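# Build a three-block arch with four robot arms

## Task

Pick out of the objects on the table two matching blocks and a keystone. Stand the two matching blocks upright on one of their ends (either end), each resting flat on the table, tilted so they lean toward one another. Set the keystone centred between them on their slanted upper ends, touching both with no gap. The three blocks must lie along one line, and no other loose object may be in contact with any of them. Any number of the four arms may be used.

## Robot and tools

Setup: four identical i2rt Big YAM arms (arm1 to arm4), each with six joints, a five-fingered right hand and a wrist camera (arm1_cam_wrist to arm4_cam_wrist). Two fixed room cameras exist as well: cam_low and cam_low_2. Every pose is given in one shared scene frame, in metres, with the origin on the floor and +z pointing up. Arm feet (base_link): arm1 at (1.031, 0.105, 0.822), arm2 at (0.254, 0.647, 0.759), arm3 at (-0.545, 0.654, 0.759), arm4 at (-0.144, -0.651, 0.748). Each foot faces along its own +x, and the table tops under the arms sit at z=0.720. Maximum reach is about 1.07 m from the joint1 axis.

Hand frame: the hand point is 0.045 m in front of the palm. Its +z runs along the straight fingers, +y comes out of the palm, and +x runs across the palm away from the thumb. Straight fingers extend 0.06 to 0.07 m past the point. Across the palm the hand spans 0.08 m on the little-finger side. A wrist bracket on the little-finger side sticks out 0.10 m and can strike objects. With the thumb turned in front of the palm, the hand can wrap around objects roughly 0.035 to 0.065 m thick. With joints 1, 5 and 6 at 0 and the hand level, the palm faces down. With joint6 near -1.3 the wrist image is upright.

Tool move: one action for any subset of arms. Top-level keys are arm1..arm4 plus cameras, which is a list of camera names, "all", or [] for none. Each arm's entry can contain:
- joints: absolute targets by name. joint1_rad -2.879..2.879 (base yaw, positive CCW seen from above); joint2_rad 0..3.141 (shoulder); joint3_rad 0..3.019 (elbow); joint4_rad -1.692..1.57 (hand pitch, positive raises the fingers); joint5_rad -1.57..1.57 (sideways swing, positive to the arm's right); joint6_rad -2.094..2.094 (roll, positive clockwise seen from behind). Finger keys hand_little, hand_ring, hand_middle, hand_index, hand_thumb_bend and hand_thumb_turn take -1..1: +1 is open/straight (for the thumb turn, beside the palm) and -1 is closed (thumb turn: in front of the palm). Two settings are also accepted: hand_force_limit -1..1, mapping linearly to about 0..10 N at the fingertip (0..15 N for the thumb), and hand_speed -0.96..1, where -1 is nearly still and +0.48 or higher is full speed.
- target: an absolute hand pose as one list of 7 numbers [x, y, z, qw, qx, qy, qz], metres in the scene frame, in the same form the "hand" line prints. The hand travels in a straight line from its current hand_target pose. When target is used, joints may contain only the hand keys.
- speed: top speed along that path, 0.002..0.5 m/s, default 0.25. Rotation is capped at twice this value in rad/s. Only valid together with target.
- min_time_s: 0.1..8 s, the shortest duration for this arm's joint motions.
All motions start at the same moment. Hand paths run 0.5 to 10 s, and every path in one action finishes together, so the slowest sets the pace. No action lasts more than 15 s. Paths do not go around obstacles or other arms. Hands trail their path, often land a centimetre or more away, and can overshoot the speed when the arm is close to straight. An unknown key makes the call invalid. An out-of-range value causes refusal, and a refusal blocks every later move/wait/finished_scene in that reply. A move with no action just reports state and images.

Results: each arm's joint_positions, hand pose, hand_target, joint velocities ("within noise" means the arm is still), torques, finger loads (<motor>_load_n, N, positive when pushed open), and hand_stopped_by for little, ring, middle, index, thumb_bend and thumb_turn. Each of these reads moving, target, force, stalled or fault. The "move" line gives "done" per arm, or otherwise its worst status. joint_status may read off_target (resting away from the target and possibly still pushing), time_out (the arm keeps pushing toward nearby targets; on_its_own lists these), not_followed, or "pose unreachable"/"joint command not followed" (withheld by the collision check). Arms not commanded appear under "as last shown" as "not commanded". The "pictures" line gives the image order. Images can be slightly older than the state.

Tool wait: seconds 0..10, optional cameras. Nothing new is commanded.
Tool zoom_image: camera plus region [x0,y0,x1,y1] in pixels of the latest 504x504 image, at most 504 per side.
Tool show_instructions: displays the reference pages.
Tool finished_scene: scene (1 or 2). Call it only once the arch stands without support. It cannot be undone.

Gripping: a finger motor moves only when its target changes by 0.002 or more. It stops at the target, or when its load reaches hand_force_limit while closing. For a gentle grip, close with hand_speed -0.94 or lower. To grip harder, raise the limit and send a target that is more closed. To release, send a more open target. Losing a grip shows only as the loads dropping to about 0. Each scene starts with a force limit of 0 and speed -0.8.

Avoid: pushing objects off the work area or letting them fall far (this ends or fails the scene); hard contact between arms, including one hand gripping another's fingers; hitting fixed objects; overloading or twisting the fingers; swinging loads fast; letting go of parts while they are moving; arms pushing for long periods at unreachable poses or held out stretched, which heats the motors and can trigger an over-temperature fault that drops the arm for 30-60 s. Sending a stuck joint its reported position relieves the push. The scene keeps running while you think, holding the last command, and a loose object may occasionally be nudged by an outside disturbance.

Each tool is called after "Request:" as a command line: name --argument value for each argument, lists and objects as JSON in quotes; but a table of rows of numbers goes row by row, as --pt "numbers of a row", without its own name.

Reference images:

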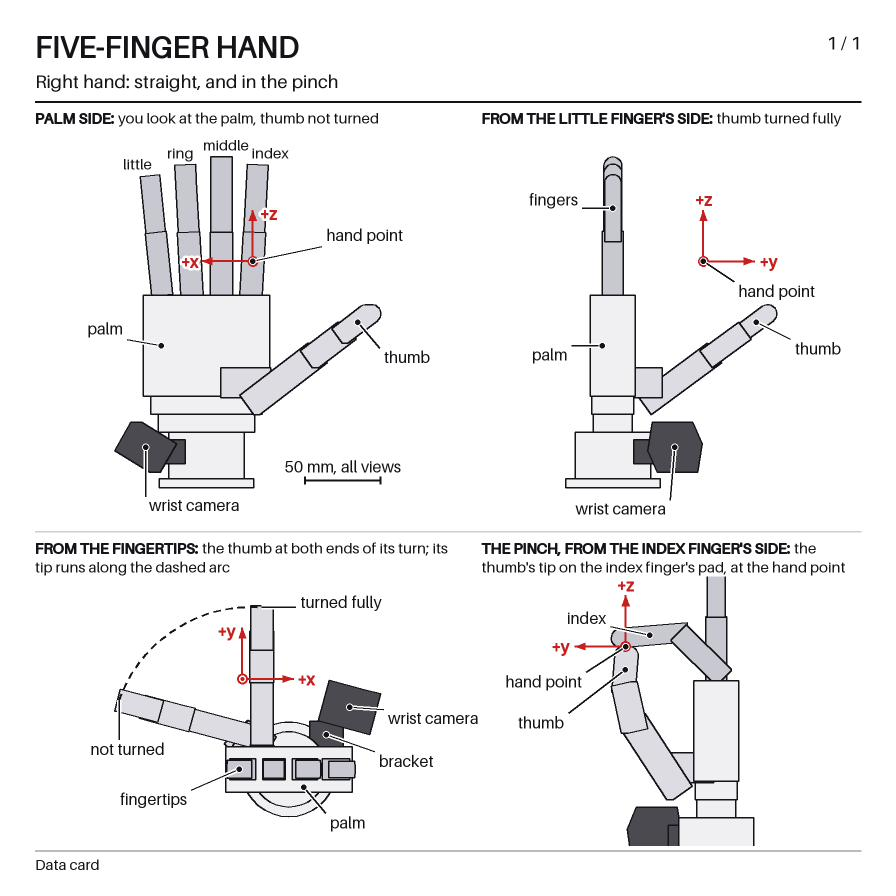

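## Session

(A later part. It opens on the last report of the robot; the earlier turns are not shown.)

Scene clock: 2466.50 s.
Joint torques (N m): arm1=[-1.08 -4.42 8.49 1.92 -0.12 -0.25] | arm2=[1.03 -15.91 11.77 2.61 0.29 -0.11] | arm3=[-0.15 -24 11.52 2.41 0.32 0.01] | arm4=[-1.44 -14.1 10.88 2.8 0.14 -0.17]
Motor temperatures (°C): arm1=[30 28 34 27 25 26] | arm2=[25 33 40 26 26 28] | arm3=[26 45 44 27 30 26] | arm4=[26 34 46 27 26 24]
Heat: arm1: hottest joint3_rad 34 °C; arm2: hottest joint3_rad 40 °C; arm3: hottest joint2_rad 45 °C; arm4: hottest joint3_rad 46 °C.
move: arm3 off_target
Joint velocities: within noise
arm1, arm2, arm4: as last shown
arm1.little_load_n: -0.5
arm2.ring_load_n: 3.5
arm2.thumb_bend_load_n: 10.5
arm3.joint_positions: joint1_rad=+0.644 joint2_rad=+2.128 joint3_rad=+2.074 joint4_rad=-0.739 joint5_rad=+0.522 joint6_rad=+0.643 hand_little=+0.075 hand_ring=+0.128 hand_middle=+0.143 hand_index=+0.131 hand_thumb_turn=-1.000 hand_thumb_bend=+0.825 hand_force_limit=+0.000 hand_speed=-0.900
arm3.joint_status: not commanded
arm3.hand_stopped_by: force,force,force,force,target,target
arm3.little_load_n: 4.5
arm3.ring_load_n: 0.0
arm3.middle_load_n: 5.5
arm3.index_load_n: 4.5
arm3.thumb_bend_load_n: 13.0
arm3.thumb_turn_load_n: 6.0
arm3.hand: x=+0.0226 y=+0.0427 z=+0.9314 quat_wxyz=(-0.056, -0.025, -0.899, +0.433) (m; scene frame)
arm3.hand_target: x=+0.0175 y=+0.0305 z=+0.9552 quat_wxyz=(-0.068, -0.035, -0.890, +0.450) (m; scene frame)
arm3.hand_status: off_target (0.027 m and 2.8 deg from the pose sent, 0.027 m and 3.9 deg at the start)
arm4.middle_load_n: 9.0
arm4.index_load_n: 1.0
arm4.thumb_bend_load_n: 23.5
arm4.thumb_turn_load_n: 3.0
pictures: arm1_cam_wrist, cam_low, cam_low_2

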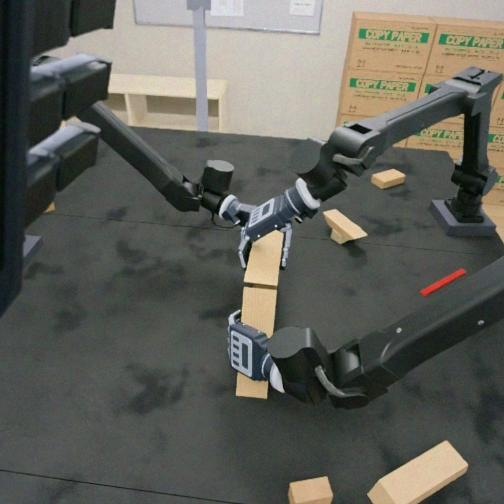

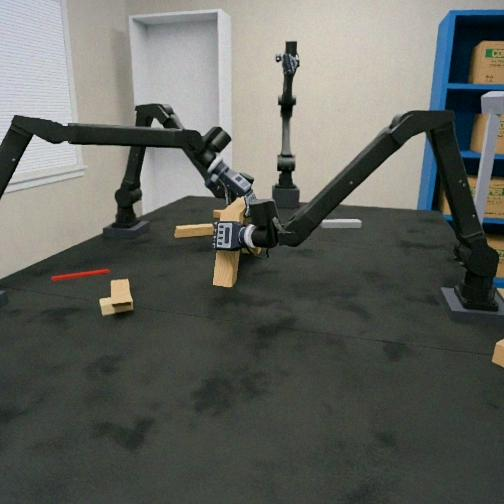

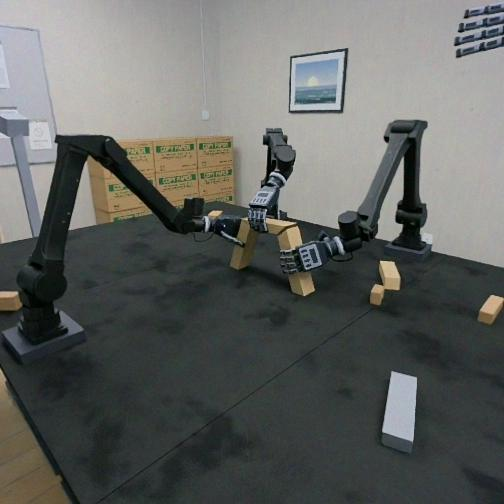

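Request:
move --arm3 '{"target": [0.016, 0.030, 0.942, -0.0682, -0.0352, -0.8911, 0.4501], "speed": 0.03}' --cameras '["arm1_cam_wrist", "cam_low", "cam_low_2"]'

Request:
zoom_image --camera "cam_low" --region '[215, 180, 265, 230]'

Request:
zoom_image --camera "cam_low_2" --region '[235, 190, 315, 250]'

Request:
zoom_image --camera "arm1_cam_wrist" --region '[225, 215, 305, 315]'

Scene clock: 2510.37 s.
Joint torques (N m): arm1=[-1.08 -4.42 8.47 1.92 -0.13 -0.24] | arm2=[1.03 -15.74 11.9 2.59 0.3 -0.11] | arm3=[0.21 -24.06 10.58 2.37 0.3 -0.04] | arm4=[-1.44 -14.04 10.86 2.77 0.14 -0.14]
Motor temperatures (°C): arm1=[30 28 34 27 25 26] | arm2=[25 33 40 26 26 28] | arm3=[26 45 44 27 30 26] | arm4=[26 34 46 27 26 24]
Heat: arm1: hottest joint3_rad 34 °C; arm2: hottest joint3_rad 40 °C; arm3: hottest joint2_rad 45 °C; arm4: hottest joint3_rad 46 °C.
move: arm3 off_target
Joint velocities: within noise
arm1, arm2: as last shown
arm1.little_load_n: 0.0
arm2.joint_positions: joint1_rad=-0.087 joint2_rad=+1.866 joint3_rad=+0.993 joint4_rad=+0.478 joint5_rad=+0.688 joint6_rad=-1.045 hand_little=+0.061 hand_ring=+0.129 hand_middle=+0.156 hand_index=+0.183 hand_thumb_turn=-1.000 hand_thumb_bend=+0.802 hand_force_limit=+0.300 hand_speed=-0.880
arm2.middle_load_n: 2.5
arm2.thumb_bend_load_n: 10.0
arm2.hand: x=+0.1221 y=+0.0362 z=+0.8026 quat_wxyz=(+0.499, +0.245, -0.769, +0.316) (m; scene frame)
arm2.hand_target: x=+0.1173 y=+0.0172 z=+0.8084 quat_wxyz=(+0.504, +0.233, -0.764, +0.328) (m; scene frame)
arm3.joint_positions: joint1_rad=+0.644 joint2_rad=+2.127 joint3_rad=+2.048 joint4_rad=-0.701 joint5_rad=+0.522 joint6_rad=+0.643 hand_little=+0.075 hand_ring=+0.128 hand_middle=+0.143 hand_index=+0.131 hand_thumb_turn=-1.000 hand_thumb_bend=+0.825 hand_force_limit=+0.000 hand_speed=-0.900
arm3.joint_status: not commanded
arm3.hand_stopped_by: force,force,force,force,target,target
arm3.little_load_n: 4.0
arm3.ring_load_n: 0.0
arm3.middle_load_n: 5.0
arm3.index_load_n: 5.0
arm3.thumb_bend_load_n: 13.0
arm3.thumb_turn_load_n: 5.5
arm3.hand: x=+0.0242 y=+0.0412 z=+0.9243 quat_wxyz=(-0.061, -0.026, -0.897, +0.437) (m; scene frame)
arm3.hand_target: x=+0.0158 y=+0.0303 z=+0.9418 quat_wxyz=(-0.068, -0.035, -0.890, +0.449) (m; scene frame)
arm3.hand_status: off_target (0.022 m and 2.1 deg from the pose sent, 0.018 m and 2.8 deg at the start)
arm4.joint_positions: joint1_rad=+0.130 joint2_rad=+1.974 joint3_rad=+1.188 joint4_rad=+0.623 joint5_rad=+0.573 joint6_rad=-1.151 hand_little=+0.146 hand_ring=+0.156 hand_middle=+0.166 hand_index=+0.202 hand_thumb_turn=-1.000 hand_thumb_bend=+0.757 hand_force_limit=+0.000 hand_speed=-0.900
arm4.joint_status: not commanded
arm4.hand_stopped_by: force,force,force,force,target,target
arm4.little_load_n: 1.0
arm4.ring_load_n: 5.0
arm4.middle_load_n: 10.0
arm4.index_load_n: 1.5
arm4.thumb_bend_load_n: 23.0
arm4.thumb_turn_load_n: 3.0
arm4.hand: x=-0.1196 y=+0.0690 z=+0.8423 quat_wxyz=(-0.444, +0.691, +0.302, +0.484) (m; scene frame)
arm4.hand_target: x=-0.1300 y=+0.0793 z=+0.8482 quat_wxyz=(-0.460, +0.682, +0.296, +0.485) (m; scene frame)
arm4.hand_status: not commanded
pictures: arm1_cam_wrist, cam_low, cam_low_2

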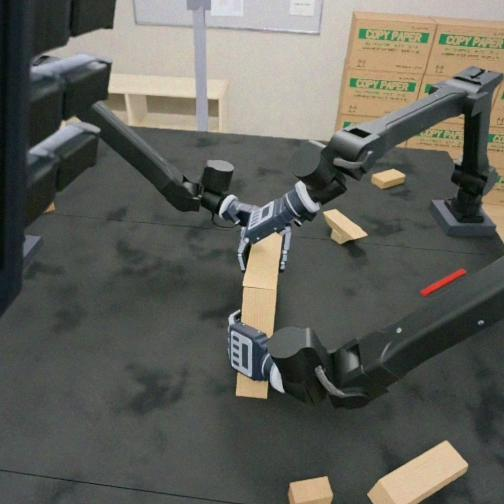

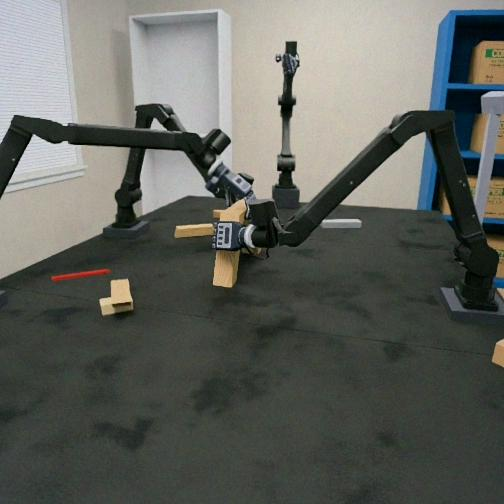

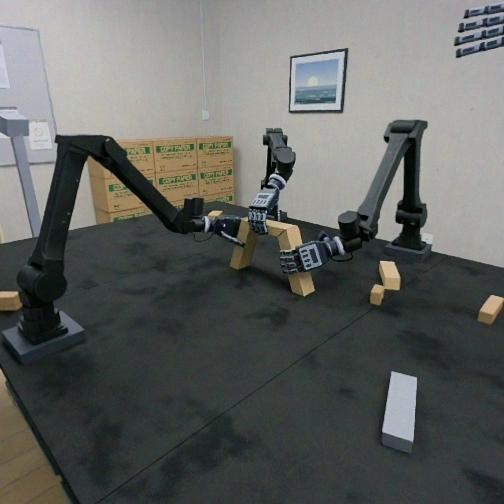

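Scaled by 10.080 from the camera's 504x504 image, which has a finer 720x720 frame.

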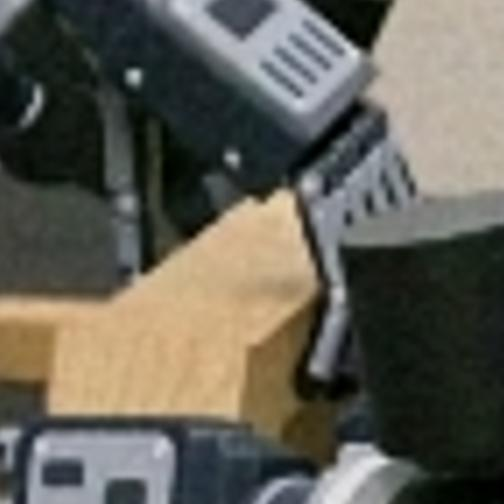

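Scaled by 6.300 from the camera's 504x504 image, which has a finer 720x720 frame.

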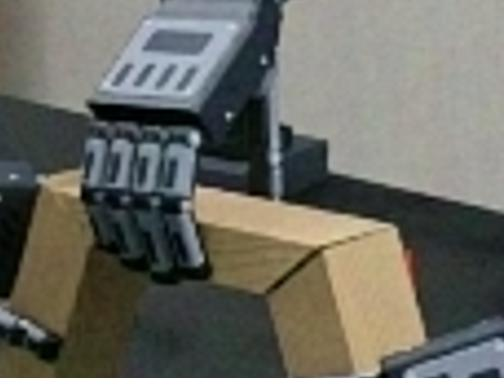

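Scaled by 5.040 from the camera's 504x504 image, which has a finer 720x720 frame.

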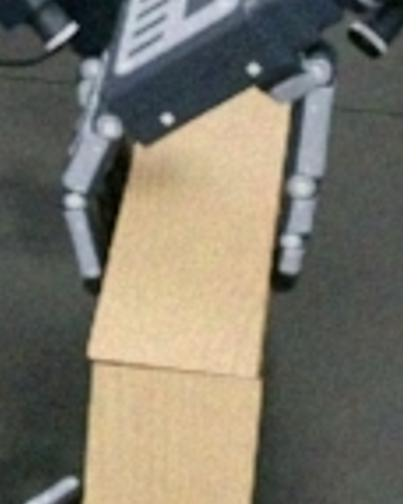

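Request:
zoom_image --camera "cam_low_2" --region '[235, 210, 275, 250]'

Request:
zoom_image --camera "cam_low_2" --region '[265, 210, 305, 250]'

Request:
zoom_image --camera "cam_low" --region '[215, 195, 250, 230]'

Scaled by 12.600 from the camera's 504x504 image, which has a finer 720x720 frame.

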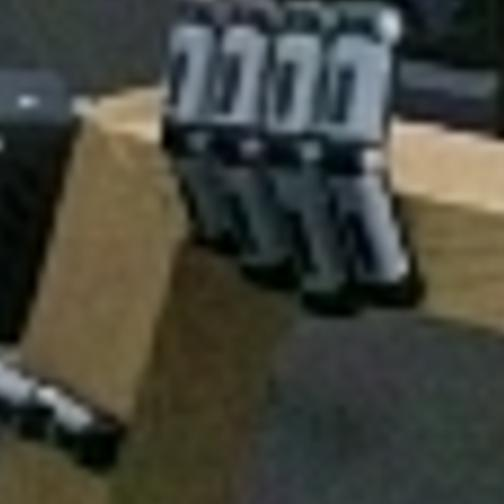

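Scaled by 12.600 from the camera's 504x504 image, which has a finer 720x720 frame.

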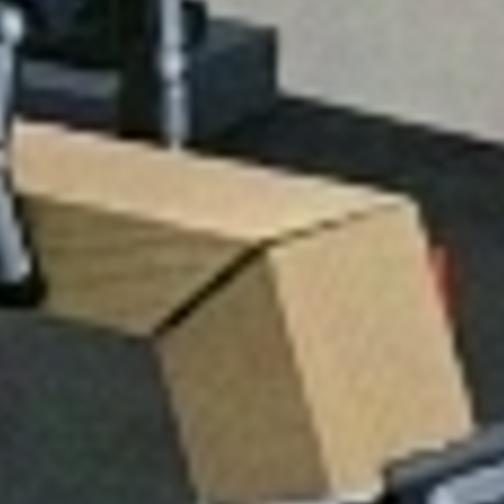

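Scaled by 14.400 from the camera's 504x504 image, which has a finer 720x720 frame.

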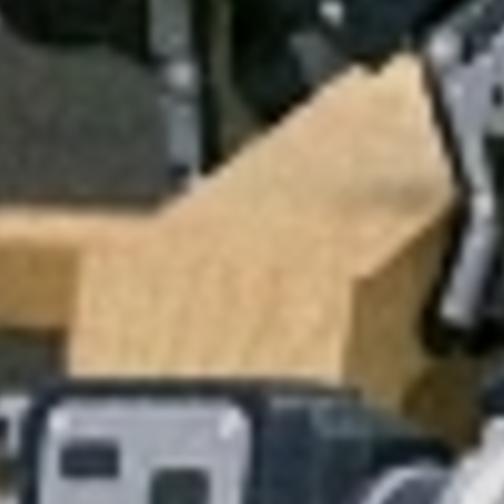

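Request:
move --arm3 '{"target": [0.018, 0.030, 0.934, -0.0682, -0.0352, -0.8911, 0.4501], "speed": 0.03}' --cameras '["arm1_cam_wrist", "cam_low", "cam_low_2"]'

Request:
zoom_image --camera "cam_low_2" --region '[235, 210, 275, 250]'

Request:
zoom_image --camera "cam_low_2" --region '[265, 210, 305, 250]'

Request:
zoom_image --camera "arm1_cam_wrist" --region '[225, 215, 305, 315]'

Scene clock: 2539.77 s.
Joint torques (N m): arm1=[-1.08 -4.42 8.47 1.92 -0.12 -0.25] | arm2=[0.79 -16.03 11.85 2.74 0.31 -0.01] | arm3=[0.03 -23.3 10.36 2.55 0.33 0.04] | arm4=[-1.38 -14.04 10.89 2.77 0.14 -0.13]
Motor temperatures (°C): arm1=[30 28 34 27 25 26] | arm2=[25 33 40 26 26 28] | arm3=[26 46 44 27 30 26] | arm4=[26 34 46 27 26 24]
Heat: arm1: hottest joint3_rad 34 °C; arm2: hottest joint3_rad 40 °C; arm3: hottest joint2_rad 46 °C; arm4: hottest joint3_rad 46 °C.
move: arm3 off_target
Joint velocities: within noise
arm1, arm2, arm4: as last shown
arm2.joint_positions: joint1_rad=-0.087 joint2_rad=+1.866 joint3_rad=+0.994 joint4_rad=+0.478 joint5_rad=+0.688 joint6_rad=-1.046 hand_little=+0.061 hand_ring=+0.129 hand_middle=+0.156 hand_index=+0.183 hand_thumb_turn=-1.000 hand_thumb_bend=+0.802 hand_force_limit=+0.300 hand_speed=-0.880
arm2.middle_load_n: 2.0
arm2.hand: x=+0.1220 y=+0.0361 z=+0.8029 quat_wxyz=(+0.499, +0.245, -0.769, +0.316) (m; scene frame)
arm2.hand_target: x=+0.1172 y=+0.0172 z=+0.8085 quat_wxyz=(+0.504, +0.233, -0.764, +0.328) (m; scene frame)
arm3.joint_positions: joint1_rad=+0.644 joint2_rad=+2.125 joint3_rad=+2.042 joint4_rad=-0.689 joint5_rad=+0.522 joint6_rad=+0.639 hand_little=+0.075 hand_ring=+0.128 hand_middle=+0.143 hand_index=+0.131 hand_thumb_turn=-1.000 hand_thumb_bend=+0.825 hand_force_limit=+0.000 hand_speed=-0.900
arm3.joint_status: not commanded
arm3.hand_stopped_by: force,force,force,force,target,target
arm3.little_load_n: 4.5
arm3.ring_load_n: 0.0
arm3.middle_load_n: 4.5
arm3.index_load_n: 4.5
arm3.thumb_bend_load_n: 13.0
arm3.thumb_turn_load_n: 5.0
arm3.hand: x=+0.0245 y=+0.0408 z=+0.9243 quat_wxyz=(-0.062, -0.026, -0.896, +0.440) (m; scene frame)
arm3.hand_target: x=+0.0179 y=+0.0302 z=+0.9341 quat_wxyz=(-0.068, -0.035, -0.890, +0.449) (m; scene frame)
arm3.hand_status: off_target (0.016 m and 1.8 deg from the pose sent, 0.016 m and 2.1 deg at the start)
arm4.joint_positions: joint1_rad=+0.130 joint2_rad=+1.974 joint3_rad=+1.188 joint4_rad=+0.623 joint5_rad=+0.573 joint6_rad=-1.152 hand_little=+0.146 hand_ring=+0.156 hand_middle=+0.166 hand_index=+0.202 hand_thumb_turn=-1.000 hand_thumb_bend=+0.757 hand_force_limit=+0.000 hand_speed=-0.900
arm4.middle_load_n: 9.5
arm4.index_load_n: 2.0
arm4.thumb_bend_load_n: 23.5
arm4.hand: x=-0.1198 y=+0.0690 z=+0.8423 quat_wxyz=(-0.444, +0.690, +0.303, +0.484) (m; scene frame)
arm4.hand_target: x=-0.1301 y=+0.0793 z=+0.8482 quat_wxyz=(-0.460, +0.682, +0.296, +0.485) (m; scene frame)
pictures: arm1_cam_wrist, cam_low, cam_low_2

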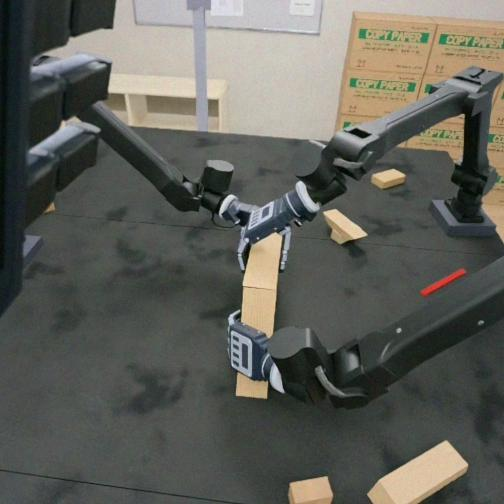

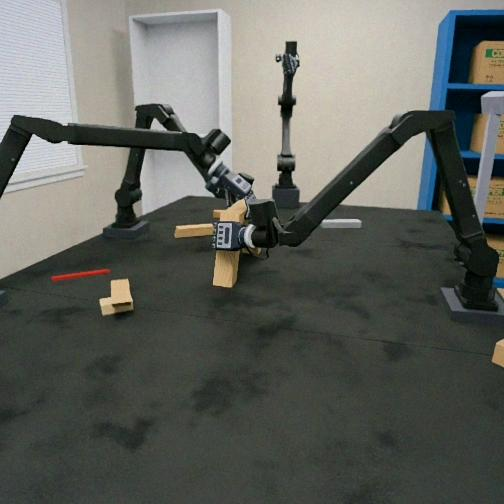

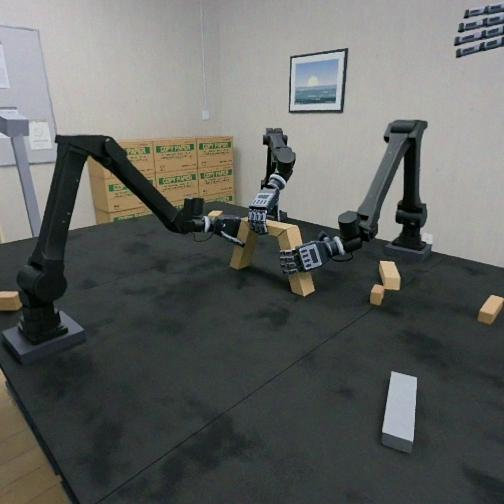

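Scaled by 12.600 from the camera's 504x504 image, which has a finer 720x720 frame.

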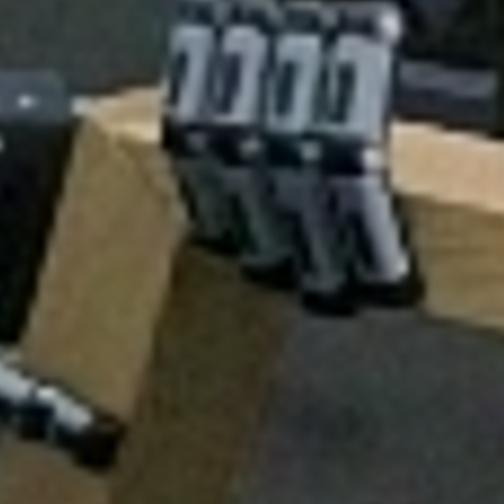

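Scaled by 12.600 from the camera's 504x504 image, which has a finer 720x720 frame.

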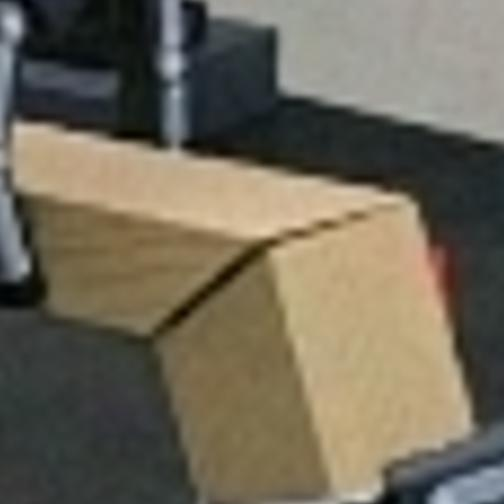

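Scaled by 5.040 from the camera's 504x504 image, which has a finer 720x720 frame.

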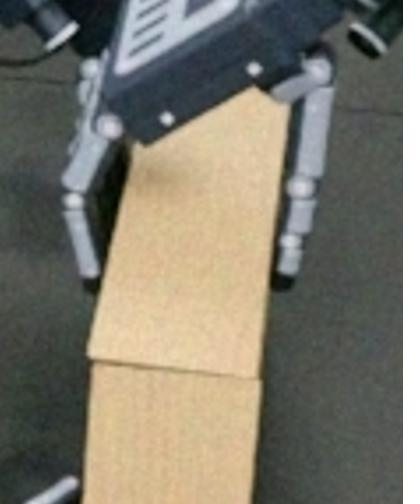

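Request:
move --arm2 '{"joints": {"hand_speed": -0.92, "hand_little": 0.12, "hand_ring": 0.18, "hand_middle": 0.21, "hand_index": 0.24}}' --cameras '["arm1_cam_wrist", "arm2_cam_wrist", "cam_low", "cam_low_2"]'

Request:
zoom_image --camera "cam_low_2" --region '[265, 210, 335, 300]'

Request:
zoom_image --camera "arm1_cam_wrist" --region '[215, 265, 295, 405]'

Scene clock: 2550.20 s.
Joint torques (N m): arm1=[-1.08 -4.42 8.47 1.92 -0.13 -0.24] | arm2=[0.91 -16.21 11.77 2.36 0.25 -0.02] | arm3=[-0.03 -23.3 10.32 2.25 0.28 0.04] | arm4=[-1.55 -14.04 10.86 2.78 0.14 -0.12]
Motor temperatures (°C): arm1=[30 28 34 27 25 26] | arm2=[25 33 40 26 26 28] | arm3=[26 45 43 27 30 26] | arm4=[26 34 46 27 26 24]
Heat: arm1: hottest joint3_rad 34 °C; arm2: hottest joint3_rad 40 °C; arm3: hottest joint2_rad 45 °C; arm4: hottest joint3_rad 46 °C.
move: arm2 done
Joint velocities: within noise
arm1, arm3, arm4: as last shown
arm2.joint_positions: joint1_rad=-0.087 joint2_rad=+1.868 joint3_rad=+0.994 joint4_rad=+0.481 joint5_rad=+0.689 joint6_rad=-1.046 hand_little=+0.120 hand_ring=+0.180 hand_middle=+0.210 hand_index=+0.240 hand_thumb_turn=-1.000 hand_thumb_bend=+0.801 hand_force_limit=+0.300 hand_speed=-0.920
arm2.joint_status: all done
arm2.hand_stopped_by: target,target,target,target,target,target
arm2.little_load_n: 0.0
arm2.ring_load_n: 0.0
arm2.middle_load_n: 0.0
arm2.index_load_n: 0.0
arm2.thumb_bend_load_n: 2.0
arm2.thumb_turn_load_n: 0.0
arm2.hand: x=+0.1215 y=+0.0361 z=+0.8024 quat_wxyz=(+0.500, +0.244, -0.769, +0.315) (m; scene frame)
arm2.hand_target: x=+0.1171 y=+0.0173 z=+0.8084 quat_wxyz=(+0.504, +0.232, -0.764, +0.328) (m; scene frame)
arm2.hand_status: not commanded
arm3.joint_positions: joint1_rad=+0.644 joint2_rad=+2.125 joint3_rad=+2.042 joint4_rad=-0.686 joint5_rad=+0.523 joint6_rad=+0.639 hand_little=+0.075 hand_ring=+0.128 hand_middle=+0.143 hand_index=+0.131 hand_thumb_turn=-1.000 hand_thumb_bend=+0.825 hand_force_limit=+0.000 hand_speed=-0.900
arm3.little_load_n: 4.0
arm3.middle_load_n: 5.0
arm3.hand: x=+0.0248 y=+0.0401 z=+0.9250 quat_wxyz=(-0.063, -0.026, -0.895, +0.441) (m; scene frame)
arm3.hand_target: x=+0.0179 y=+0.0303 z=+0.9341 quat_wxyz=(-0.068, -0.035, -0.890, +0.449) (m; scene frame)
arm4.little_load_n: 0.5
arm4.thumb_bend_load_n: 23.0
arm4.hand: x=-0.1201 y=+0.0690 z=+0.8423 quat_wxyz=(-0.444, +0.690, +0.303, +0.484) (m; scene frame)
arm4.hand_target: x=-0.1302 y=+0.0793 z=+0.8482 quat_wxyz=(-0.460, +0.682, +0.296, +0.485) (m; scene frame)
pictures: arm1_cam_wrist, arm2_cam_wrist, cam_low, cam_low_2

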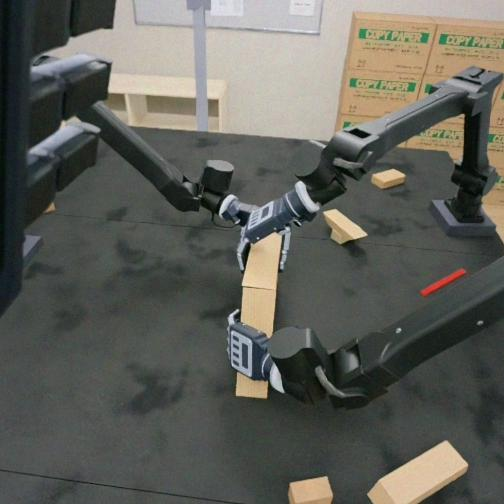

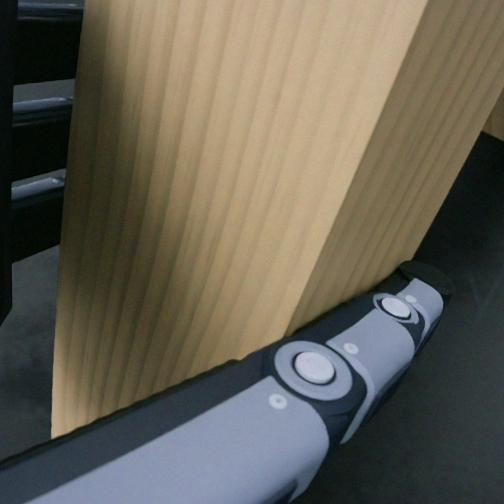

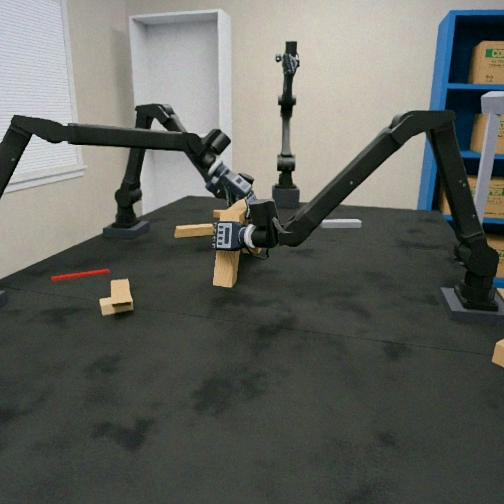

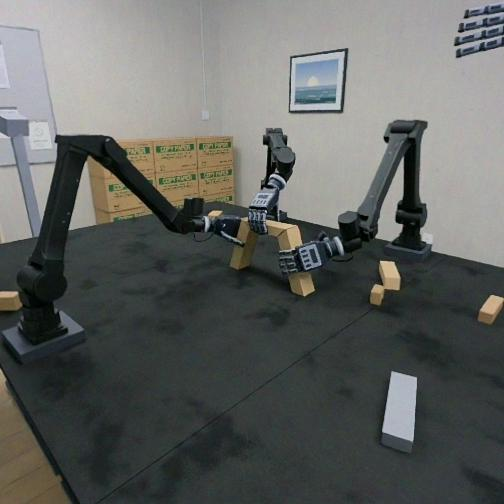

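Scaled by 5.600 from the camera's 504x504 image, which has a finer 720x720 frame.

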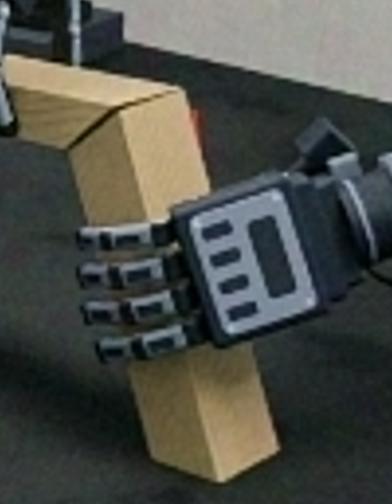

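Scaled by 3.600 from the camera's 504x504 image, which has a finer 720x720 frame.

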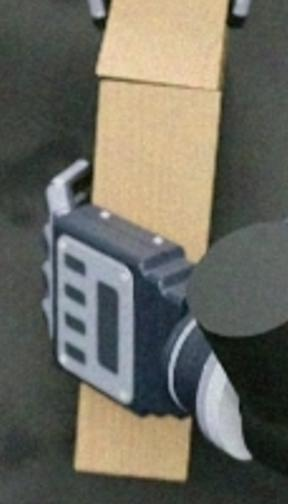

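Request:
move --arm2 '{"joints": {"hand_speed": -0.85, "hand_thumb_bend": 0.95, "hand_little": 0.5, "hand_ring": 0.5, "hand_middle": 0.5, "hand_index": 0.5}}' --cameras '["arm1_cam_wrist", "cam_low", "cam_low_2"]'

Request:
move --arm2 '{"joints": {"hand_speed": -0.8, "hand_thumb_bend": 1.0, "hand_little": 1.0, "hand_ring": 1.0, "hand_middle": 1.0, "hand_index": 1.0}}' --cameras '["arm1_cam_wrist", "arm2_cam_wrist", "cam_low", "cam_low_2"]'

Request:
zoom_image --camera "cam_low_2" --region '[265, 210, 335, 300]'

Request:
zoom_image --camera "arm1_cam_wrist" --region '[215, 265, 295, 405]'

Scene clock: 2577.00 s.
Joint torques (N m): arm1=[-1.14 -4.48 8.47 1.92 -0.13 -0.24] | arm2=[0.56 -16.32 11.32 2.26 0.2 -0.09] | arm3=[0.03 -23.59 10.36 2.35 0.28 0.04] | arm4=[-1.49 -14.1 10.88 2.77 0.13 -0.13]
Motor temperatures (°C): arm1=[30 28 34 27 25 26] | arm2=[25 34 39 26 26 28] | arm3=[26 42 42 27 30 26] | arm4=[26 34 46 27 26 24]
Heat: arm1: hottest joint3_rad 34 °C; arm2: hottest joint3_rad 39 °C; arm3: hottest joint2_rad 42 °C; arm4: hottest joint3_rad 46 °C.
move: arm2 done
Joint velocities: within noise
arm1, arm3, arm4: as last shown
arm2.joint_positions: joint1_rad=-0.087 joint2_rad=+1.871 joint3_rad=+1.000 joint4_rad=+0.484 joint5_rad=+0.689 joint6_rad=-1.046 hand_little=+0.500 hand_ring=+0.500 hand_middle=+0.500 hand_index=+0.500 hand_thumb_turn=-1.000 hand_thumb_bend=+0.950 hand_force_limit=+0.300 hand_speed=-0.850
arm2.joint_status: all done
arm2.hand_stopped_by: target,target,target,target,target,target
arm2.little_load_n: 0.0
arm2.ring_load_n: 0.0
arm2.middle_load_n: 0.0
arm2.index_load_n: 0.0
arm2.thumb_bend_load_n: 0.0
arm2.thumb_turn_load_n: 0.5
arm2.hand: x=+0.1216 y=+0.0333 z=+0.8035 quat_wxyz=(+0.500, +0.243, -0.768, +0.318) (m; scene frame)
arm2.hand_target: x=+0.1171 y=+0.0172 z=+0.8085 quat_wxyz=(+0.505, +0.232, -0.764, +0.328) (m; scene frame)
arm2.hand_status: not commanded
arm3.little_load_n: 4.5
arm3.middle_load_n: 4.5
arm3.thumb_turn_load_n: 4.5
arm4.little_load_n: 1.0
arm4.thumb_turn_load_n: 3.5
pictures: arm1_cam_wrist, cam_low, cam_low_2

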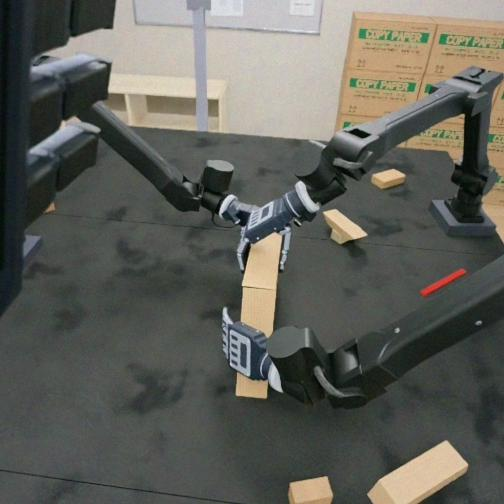

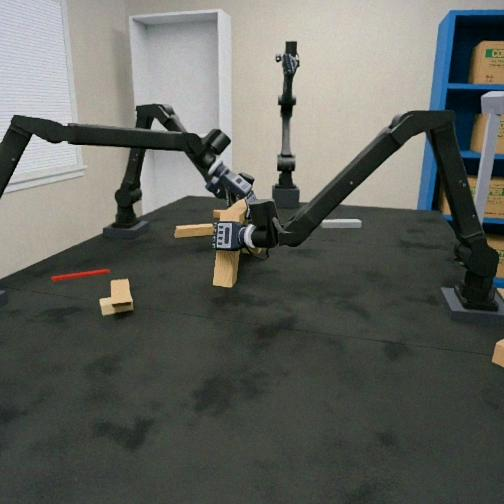

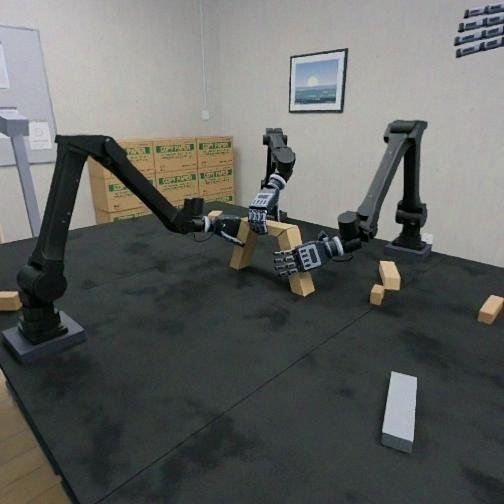

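Scene clock: 2578.40 s.
Joint torques (N m): arm1=[-1.08 -4.42 8.47 1.92 -0.12 -0.25] | arm2=[0.67 -16.79 11.43 2.25 0.22 -0.05] | arm3=[-0.03 -23.36 10.36 2.33 0.29 0.05] | arm4=[-1.44 -13.98 10.89 2.78 0.14 -0.13]
Motor temperatures (°C): arm1=[30 28 34 27 25 26] | arm2=[25 34 39 26 26 28] | arm3=[26 42 42 27 30 26] | arm4=[26 34 46 27 26 24]
Heat: arm1: hottest joint3_rad 34 °C; arm2: hottest joint3_rad 39 °C; arm3: hottest joint2_rad 42 °C; arm4: hottest joint3_rad 46 °C.
move: arm2 done
Joint velocities: within noise
arm1, arm3, arm4: as last shown
arm2.joint_positions: joint1_rad=-0.087 joint2_rad=+1.871 joint3_rad=+1.000 joint4_rad=+0.484 joint5_rad=+0.689 joint6_rad=-1.046 hand_little=+1.000 hand_ring=+1.000 hand_middle=+1.000 hand_index=+1.000 hand_thumb_turn=-1.000 hand_thumb_bend=+1.000 hand_force_limit=+0.300 hand_speed=-0.800
arm2.joint_status: all done
arm2.hand_stopped_by: target,target,target,target,target,target
arm2.little_load_n: 0.0
arm2.ring_load_n: 0.0
arm2.middle_load_n: 0.0
arm2.index_load_n: 0.0
arm2.thumb_bend_load_n: 0.0
arm2.thumb_turn_load_n: 0.5
arm2.hand: x=+0.1216 y=+0.0333 z=+0.8035 quat_wxyz=(+0.500, +0.243, -0.768, +0.318) (m; scene frame)
arm2.hand_target: x=+0.1171 y=+0.0172 z=+0.8085 quat_wxyz=(+0.505, +0.232, -0.764, +0.328) (m; scene frame)
arm2.hand_status: not commanded
arm3.middle_load_n: 5.0
arm3.index_load_n: 5.0
arm3.thumb_turn_load_n: 5.0
arm4.thumb_bend_load_n: 23.5
pictures: arm1_cam_wrist, arm2_cam_wrist, cam_low, cam_low_2

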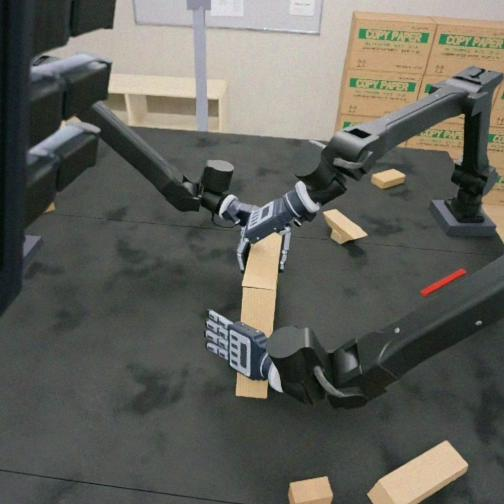

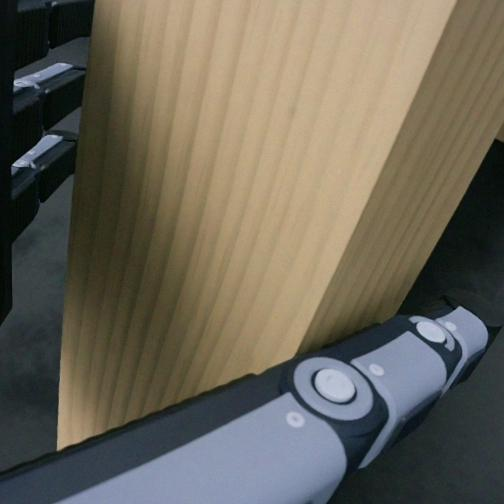

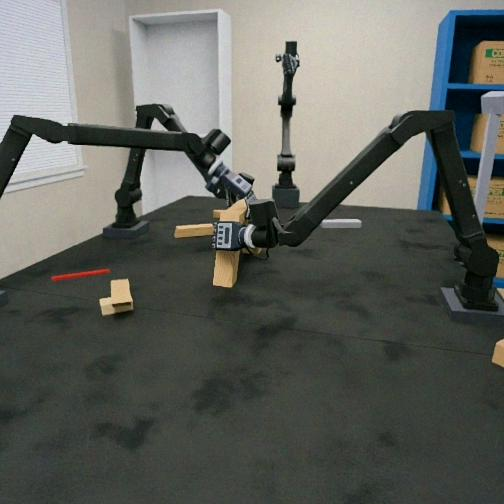

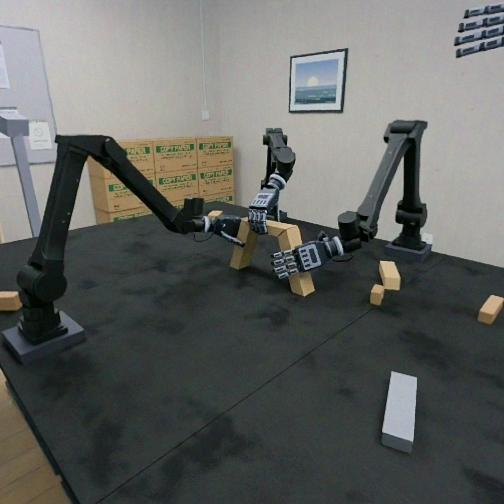

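Scaled by 5.600 from the camera's 504x504 image, which has a finer 720x720 frame.

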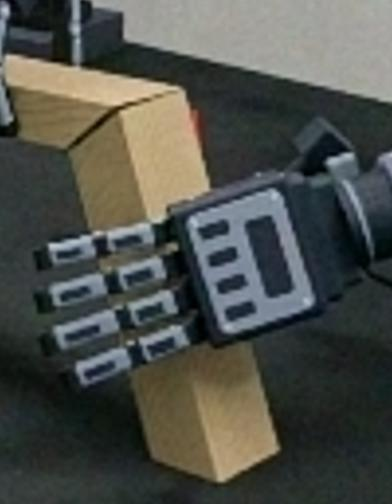

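Scaled by 3.600 from the camera's 504x504 image, which has a finer 720x720 frame.

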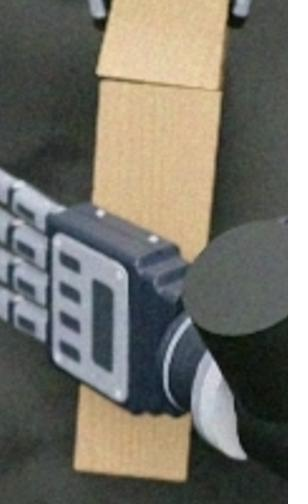

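Request:
move --arm2 '{"target": [0.270, 0.067, 0.870, 0.505, 0.232, -0.764, 0.328], "speed": 0.06}' --cameras '["arm1_cam_wrist", "cam_low", "cam_low_2"]'

Request:
zoom_image --camera "cam_low_2" --region '[235, 200, 345, 300]'

Request:
zoom_image --camera "arm1_cam_wrist" --region '[205, 225, 305, 405]'

Scene clock: 2595.43 s.
Joint torques (N m): arm1=[-1.08 -4.42 8.49 1.92 -0.12 -0.24] | arm2=[2.2 -18.73 10.76 1.07 0.56 0.12] | arm3=[0.09 -23.24 10.4 2.3 0.29 0.04] | arm4=[-1.44 -14.1 10.88 2.77 0.14 -0.12]
Motor temperatures (°C): arm1=[30 28 34 27 25 26] | arm2=[25 34 38 26 26 28] | arm3=[26 42 42 27 30 26] | arm4=[26 34 46 27 26 24]
Heat: arm1: hottest joint3_rad 34 °C; arm2: hottest joint3_rad 38 °C; arm3: hottest joint2_rad 42 °C; arm4: hottest joint3_rad 46 °C.
move: arm2 off_target
Joint velocities: within noise
arm1, arm3, arm4: as last shown
arm2.joint_positions: joint1_rad=+0.210 joint2_rad=+1.731 joint3_rad=+1.000 joint4_rad=+0.206 joint5_rad=+0.969 joint6_rad=-0.869 hand_little=+1.000 hand_ring=+1.000 hand_middle=+1.000 hand_index=+1.000 hand_thumb_turn=-1.000 hand_thumb_bend=+1.000 hand_force_limit=+0.300 hand_speed=-0.800
arm2.joint_status: not commanded
arm2.hand_stopped_by: target,target,target,target,target,target
arm2.little_load_n: 0.0
arm2.ring_load_n: 0.0
arm2.middle_load_n: 0.0
arm2.index_load_n: 0.0
arm2.thumb_bend_load_n: 0.0
arm2.thumb_turn_load_n: 0.0
arm2.hand: x=+0.2641 y=+0.0757 z=+0.8547 quat_wxyz=(+0.507, +0.244, -0.765, +0.313) (m; scene frame)
arm2.hand_target: x=+0.2700 y=+0.0673 z=+0.8702 quat_wxyz=(+0.505, +0.232, -0.764, +0.328) (m; scene frame)
arm2.hand_status: off_target (0.019 m and 2.2 deg from the pose sent, 0.166 m and 1.9 deg at the start)
arm3.middle_load_n: 4.5
arm3.index_load_n: 4.5
arm3.thumb_bend_load_n: 13.5
arm4.index_load_n: 1.5
arm4.thumb_bend_load_n: 23.0
arm4.thumb_turn_load_n: 3.0
pictures: arm1_cam_wrist, cam_low, cam_low_2

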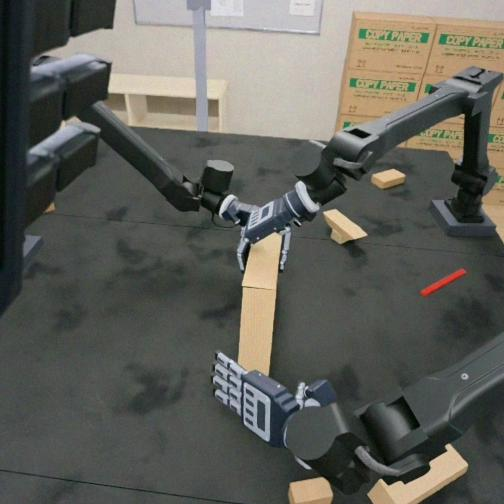

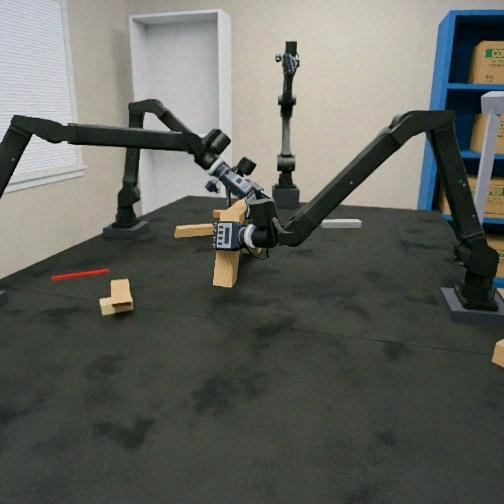

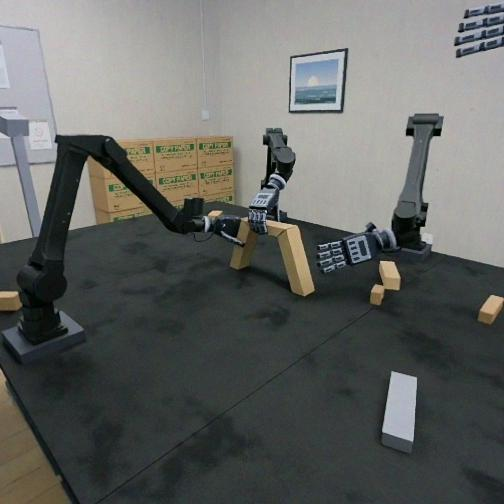

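Scaled by 4.582 from the camera's 504x504 image, which has a finer 720x720 frame.

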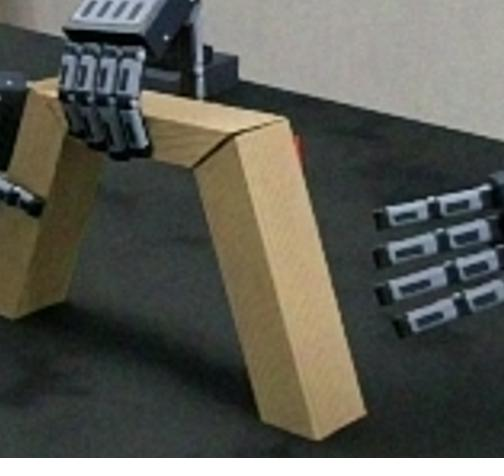

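Scaled by 2.800 from the camera's 504x504 image, which has a finer 720x720 frame.

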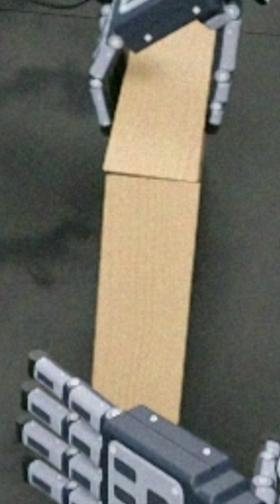

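Request:
move --arm2 '{"target": [0.38, 0.14, 0.93, 0.505, 0.232, -0.764, 0.328], "speed": 0.1}' --arm4 '{"joints": {"hand_speed": -0.93, "hand_little": 0.19, "hand_ring": 0.20, "hand_middle": 0.21, "hand_index": 0.25}}' --cameras '["arm1_cam_wrist", "cam_low", "cam_low_2"]'

Request:
zoom_image --camera "cam_low_2" --region '[225, 200, 325, 300]'

Request:
zoom_image --camera "arm1_cam_wrist" --region '[205, 225, 305, 405]'

Scene clock: 2605.23 s.
Joint torques (N m): arm1=[-1.08 -4.42 8.47 1.92 -0.12 -0.24] | arm2=[1.79 -15.91 13.44 0.81 0.74 0.07] | arm3=[-0.15 -23.47 10.52 2.25 0.27 0.03] | arm4=[-1.49 -14.04 10.86 2.77 0.14 -0.13]
Motor temperatures (°C): arm1=[30 28 34 27 25 26] | arm2=[25 34 38 26 26 28] | arm3=[26 42 42 27 30 26] | arm4=[26 34 46 27 26 24]
Heat: arm1: hottest joint3_rad 34 °C; arm2: hottest joint3_rad 38 °C; arm3: hottest joint2_rad 42 °C; arm4: hottest joint3_rad 46 °C.
move: arm2 off_target; arm4 done
Joint velocities: within noise
arm1.joint_positions: joint1_rad=-0.039 joint2_rad=+0.894 joint3_rad=+1.378 joint4_rad=-0.594 joint5_rad=+0.102 joint6_rad=-1.312 hand_little=+1.000 hand_ring=+1.000 hand_middle=+1.000 hand_index=+1.000 hand_thumb_turn=+1.000 hand_thumb_bend=+1.000 hand_force_limit=+0.000 hand_speed=+0.400
arm1.joint_status: not commanded
arm1.hand_stopped_by: target,target,target,target,target,target
arm1.little_load_n: 0.0
arm1.ring_load_n: 0.0
arm1.middle_load_n: 0.0
arm1.index_load_n: 0.0
arm1.thumb_bend_load_n: 0.0
arm1.thumb_turn_load_n: 0.0
arm1.hand: x=+0.6006 y=+0.0772 z=+1.3981 quat_wxyz=(+0.660, -0.046, -0.740, +0.123) (m; scene frame)
arm1.hand_target: x=+0.5966 y=+0.0816 z=+1.3873 quat_wxyz=(+0.652, -0.044, -0.749, +0.113) (m; scene frame)
arm1.hand_status: not commanded
arm2.joint_positions: joint1_rad=+0.478 joint2_rad=+1.598 joint3_rad=+1.054 joint4_rad=-0.300 joint5_rad=+1.184 joint6_rad=-0.529 hand_little=+1.000 hand_ring=+1.000 hand_middle=+1.000 hand_index=+1.000 hand_thumb_turn=-1.000 hand_thumb_bend=+1.000 hand_force_limit=+0.300 hand_speed=-0.800
arm2.joint_status: not commanded
arm2.hand_stopped_by: target,target,target,target,target,target
arm2.little_load_n: 0.0
arm2.ring_load_n: 0.0
arm2.middle_load_n: 0.0
arm2.index_load_n: 0.0
arm2.thumb_bend_load_n: 0.0
arm2.thumb_turn_load_n: 0.0
arm2.hand: x=+0.3698 y=+0.1530 z=+0.9096 quat_wxyz=(+0.511, +0.250, -0.763, +0.307) (m; scene frame)
arm2.hand_target: x=+0.3796 y=+0.1410 z=+0.9301 quat_wxyz=(+0.505, +0.232, -0.764, +0.328) (m; scene frame)
arm2.hand_status: off_target (0.026 m and 3.2 deg from the pose sent, 0.152 m and 2.2 deg at the start)
arm3: as last shown
arm3.joint_positions: joint1_rad=+0.644 joint2_rad=+2.125 joint3_rad=+2.040 joint4_rad=-0.684 joint5_rad=+0.523 joint6_rad=+0.639 hand_little=+0.075 hand_ring=+0.128 hand_middle=+0.143 hand_index=+0.131 hand_thumb_turn=-1.000 hand_thumb_bend=+0.825 hand_force_limit=+0.000 hand_speed=-0.900
arm3.little_load_n: 5.5
arm3.middle_load_n: 5.0
arm3.index_load_n: 4.0
arm3.thumb_turn_load_n: 4.0
arm3.hand: x=+0.0245 y=+0.0399 z=+0.9244 quat_wxyz=(-0.063, -0.026, -0.895, +0.441) (m; scene frame)
arm3.hand_target: x=+0.0178 y=+0.0301 z=+0.9341 quat_wxyz=(-0.068, -0.035, -0.890, +0.450) (m; scene frame)
arm4.joint_positions: joint1_rad=+0.130 joint2_rad=+1.975 joint3_rad=+1.188 joint4_rad=+0.623 joint5_rad=+0.573 joint6_rad=-1.152 hand_little=+0.190 hand_ring=+0.200 hand_middle=+0.210 hand_index=+0.250 hand_thumb_turn=-1.000 hand_thumb_bend=+0.753 hand_force_limit=+0.000 hand_speed=-0.930
arm4.joint_status: all done
arm4.hand_stopped_by: target,target,target,target,target,target
arm4.little_load_n: 0.5
arm4.ring_load_n: 1.0
arm4.middle_load_n: 1.0
arm4.index_load_n: 0.0
arm4.thumb_bend_load_n: 6.5
arm4.thumb_turn_load_n: 0.5
arm4.hand: x=-0.1201 y=+0.0689 z=+0.8418 quat_wxyz=(-0.444, +0.691, +0.303, +0.484) (m; scene frame)
arm4.hand_target: x=-0.1299 y=+0.0793 z=+0.8480 quat_wxyz=(-0.460, +0.682, +0.296, +0.485) (m; scene frame)
arm4.hand_status: not commanded
pictures: arm1_cam_wrist, cam_low, cam_low_2

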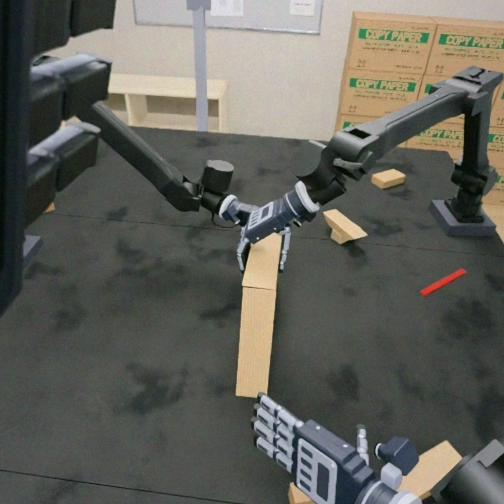

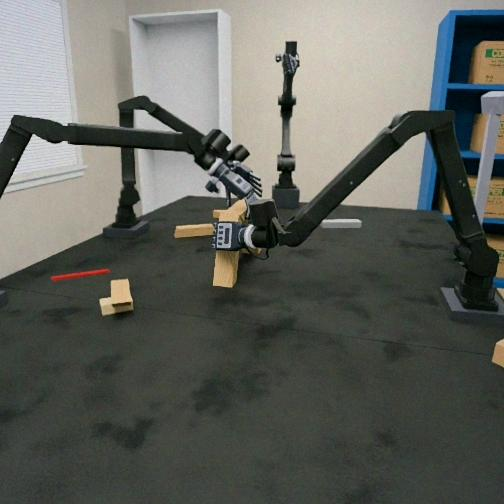

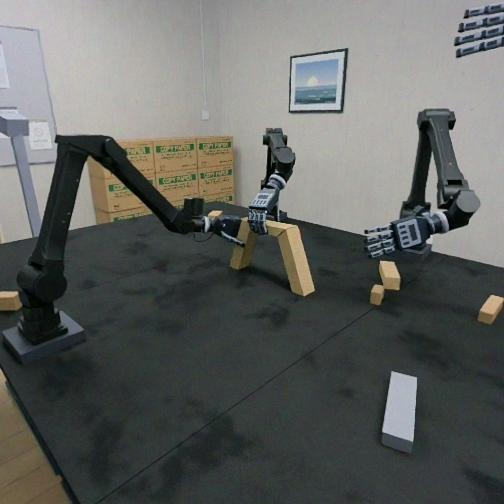

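Scaled by 5.040 from the camera's 504x504 image, which has a finer 720x720 frame.

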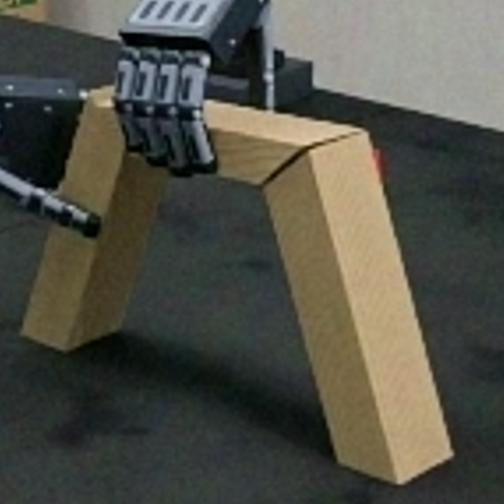

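Scaled by 2.800 from the camera's 504x504 image, which has a finer 720x720 frame.

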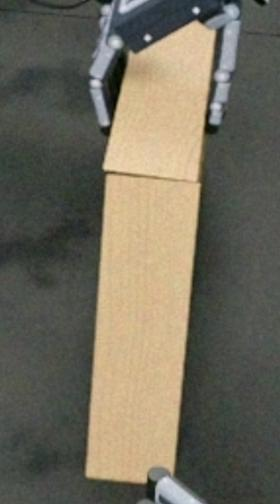

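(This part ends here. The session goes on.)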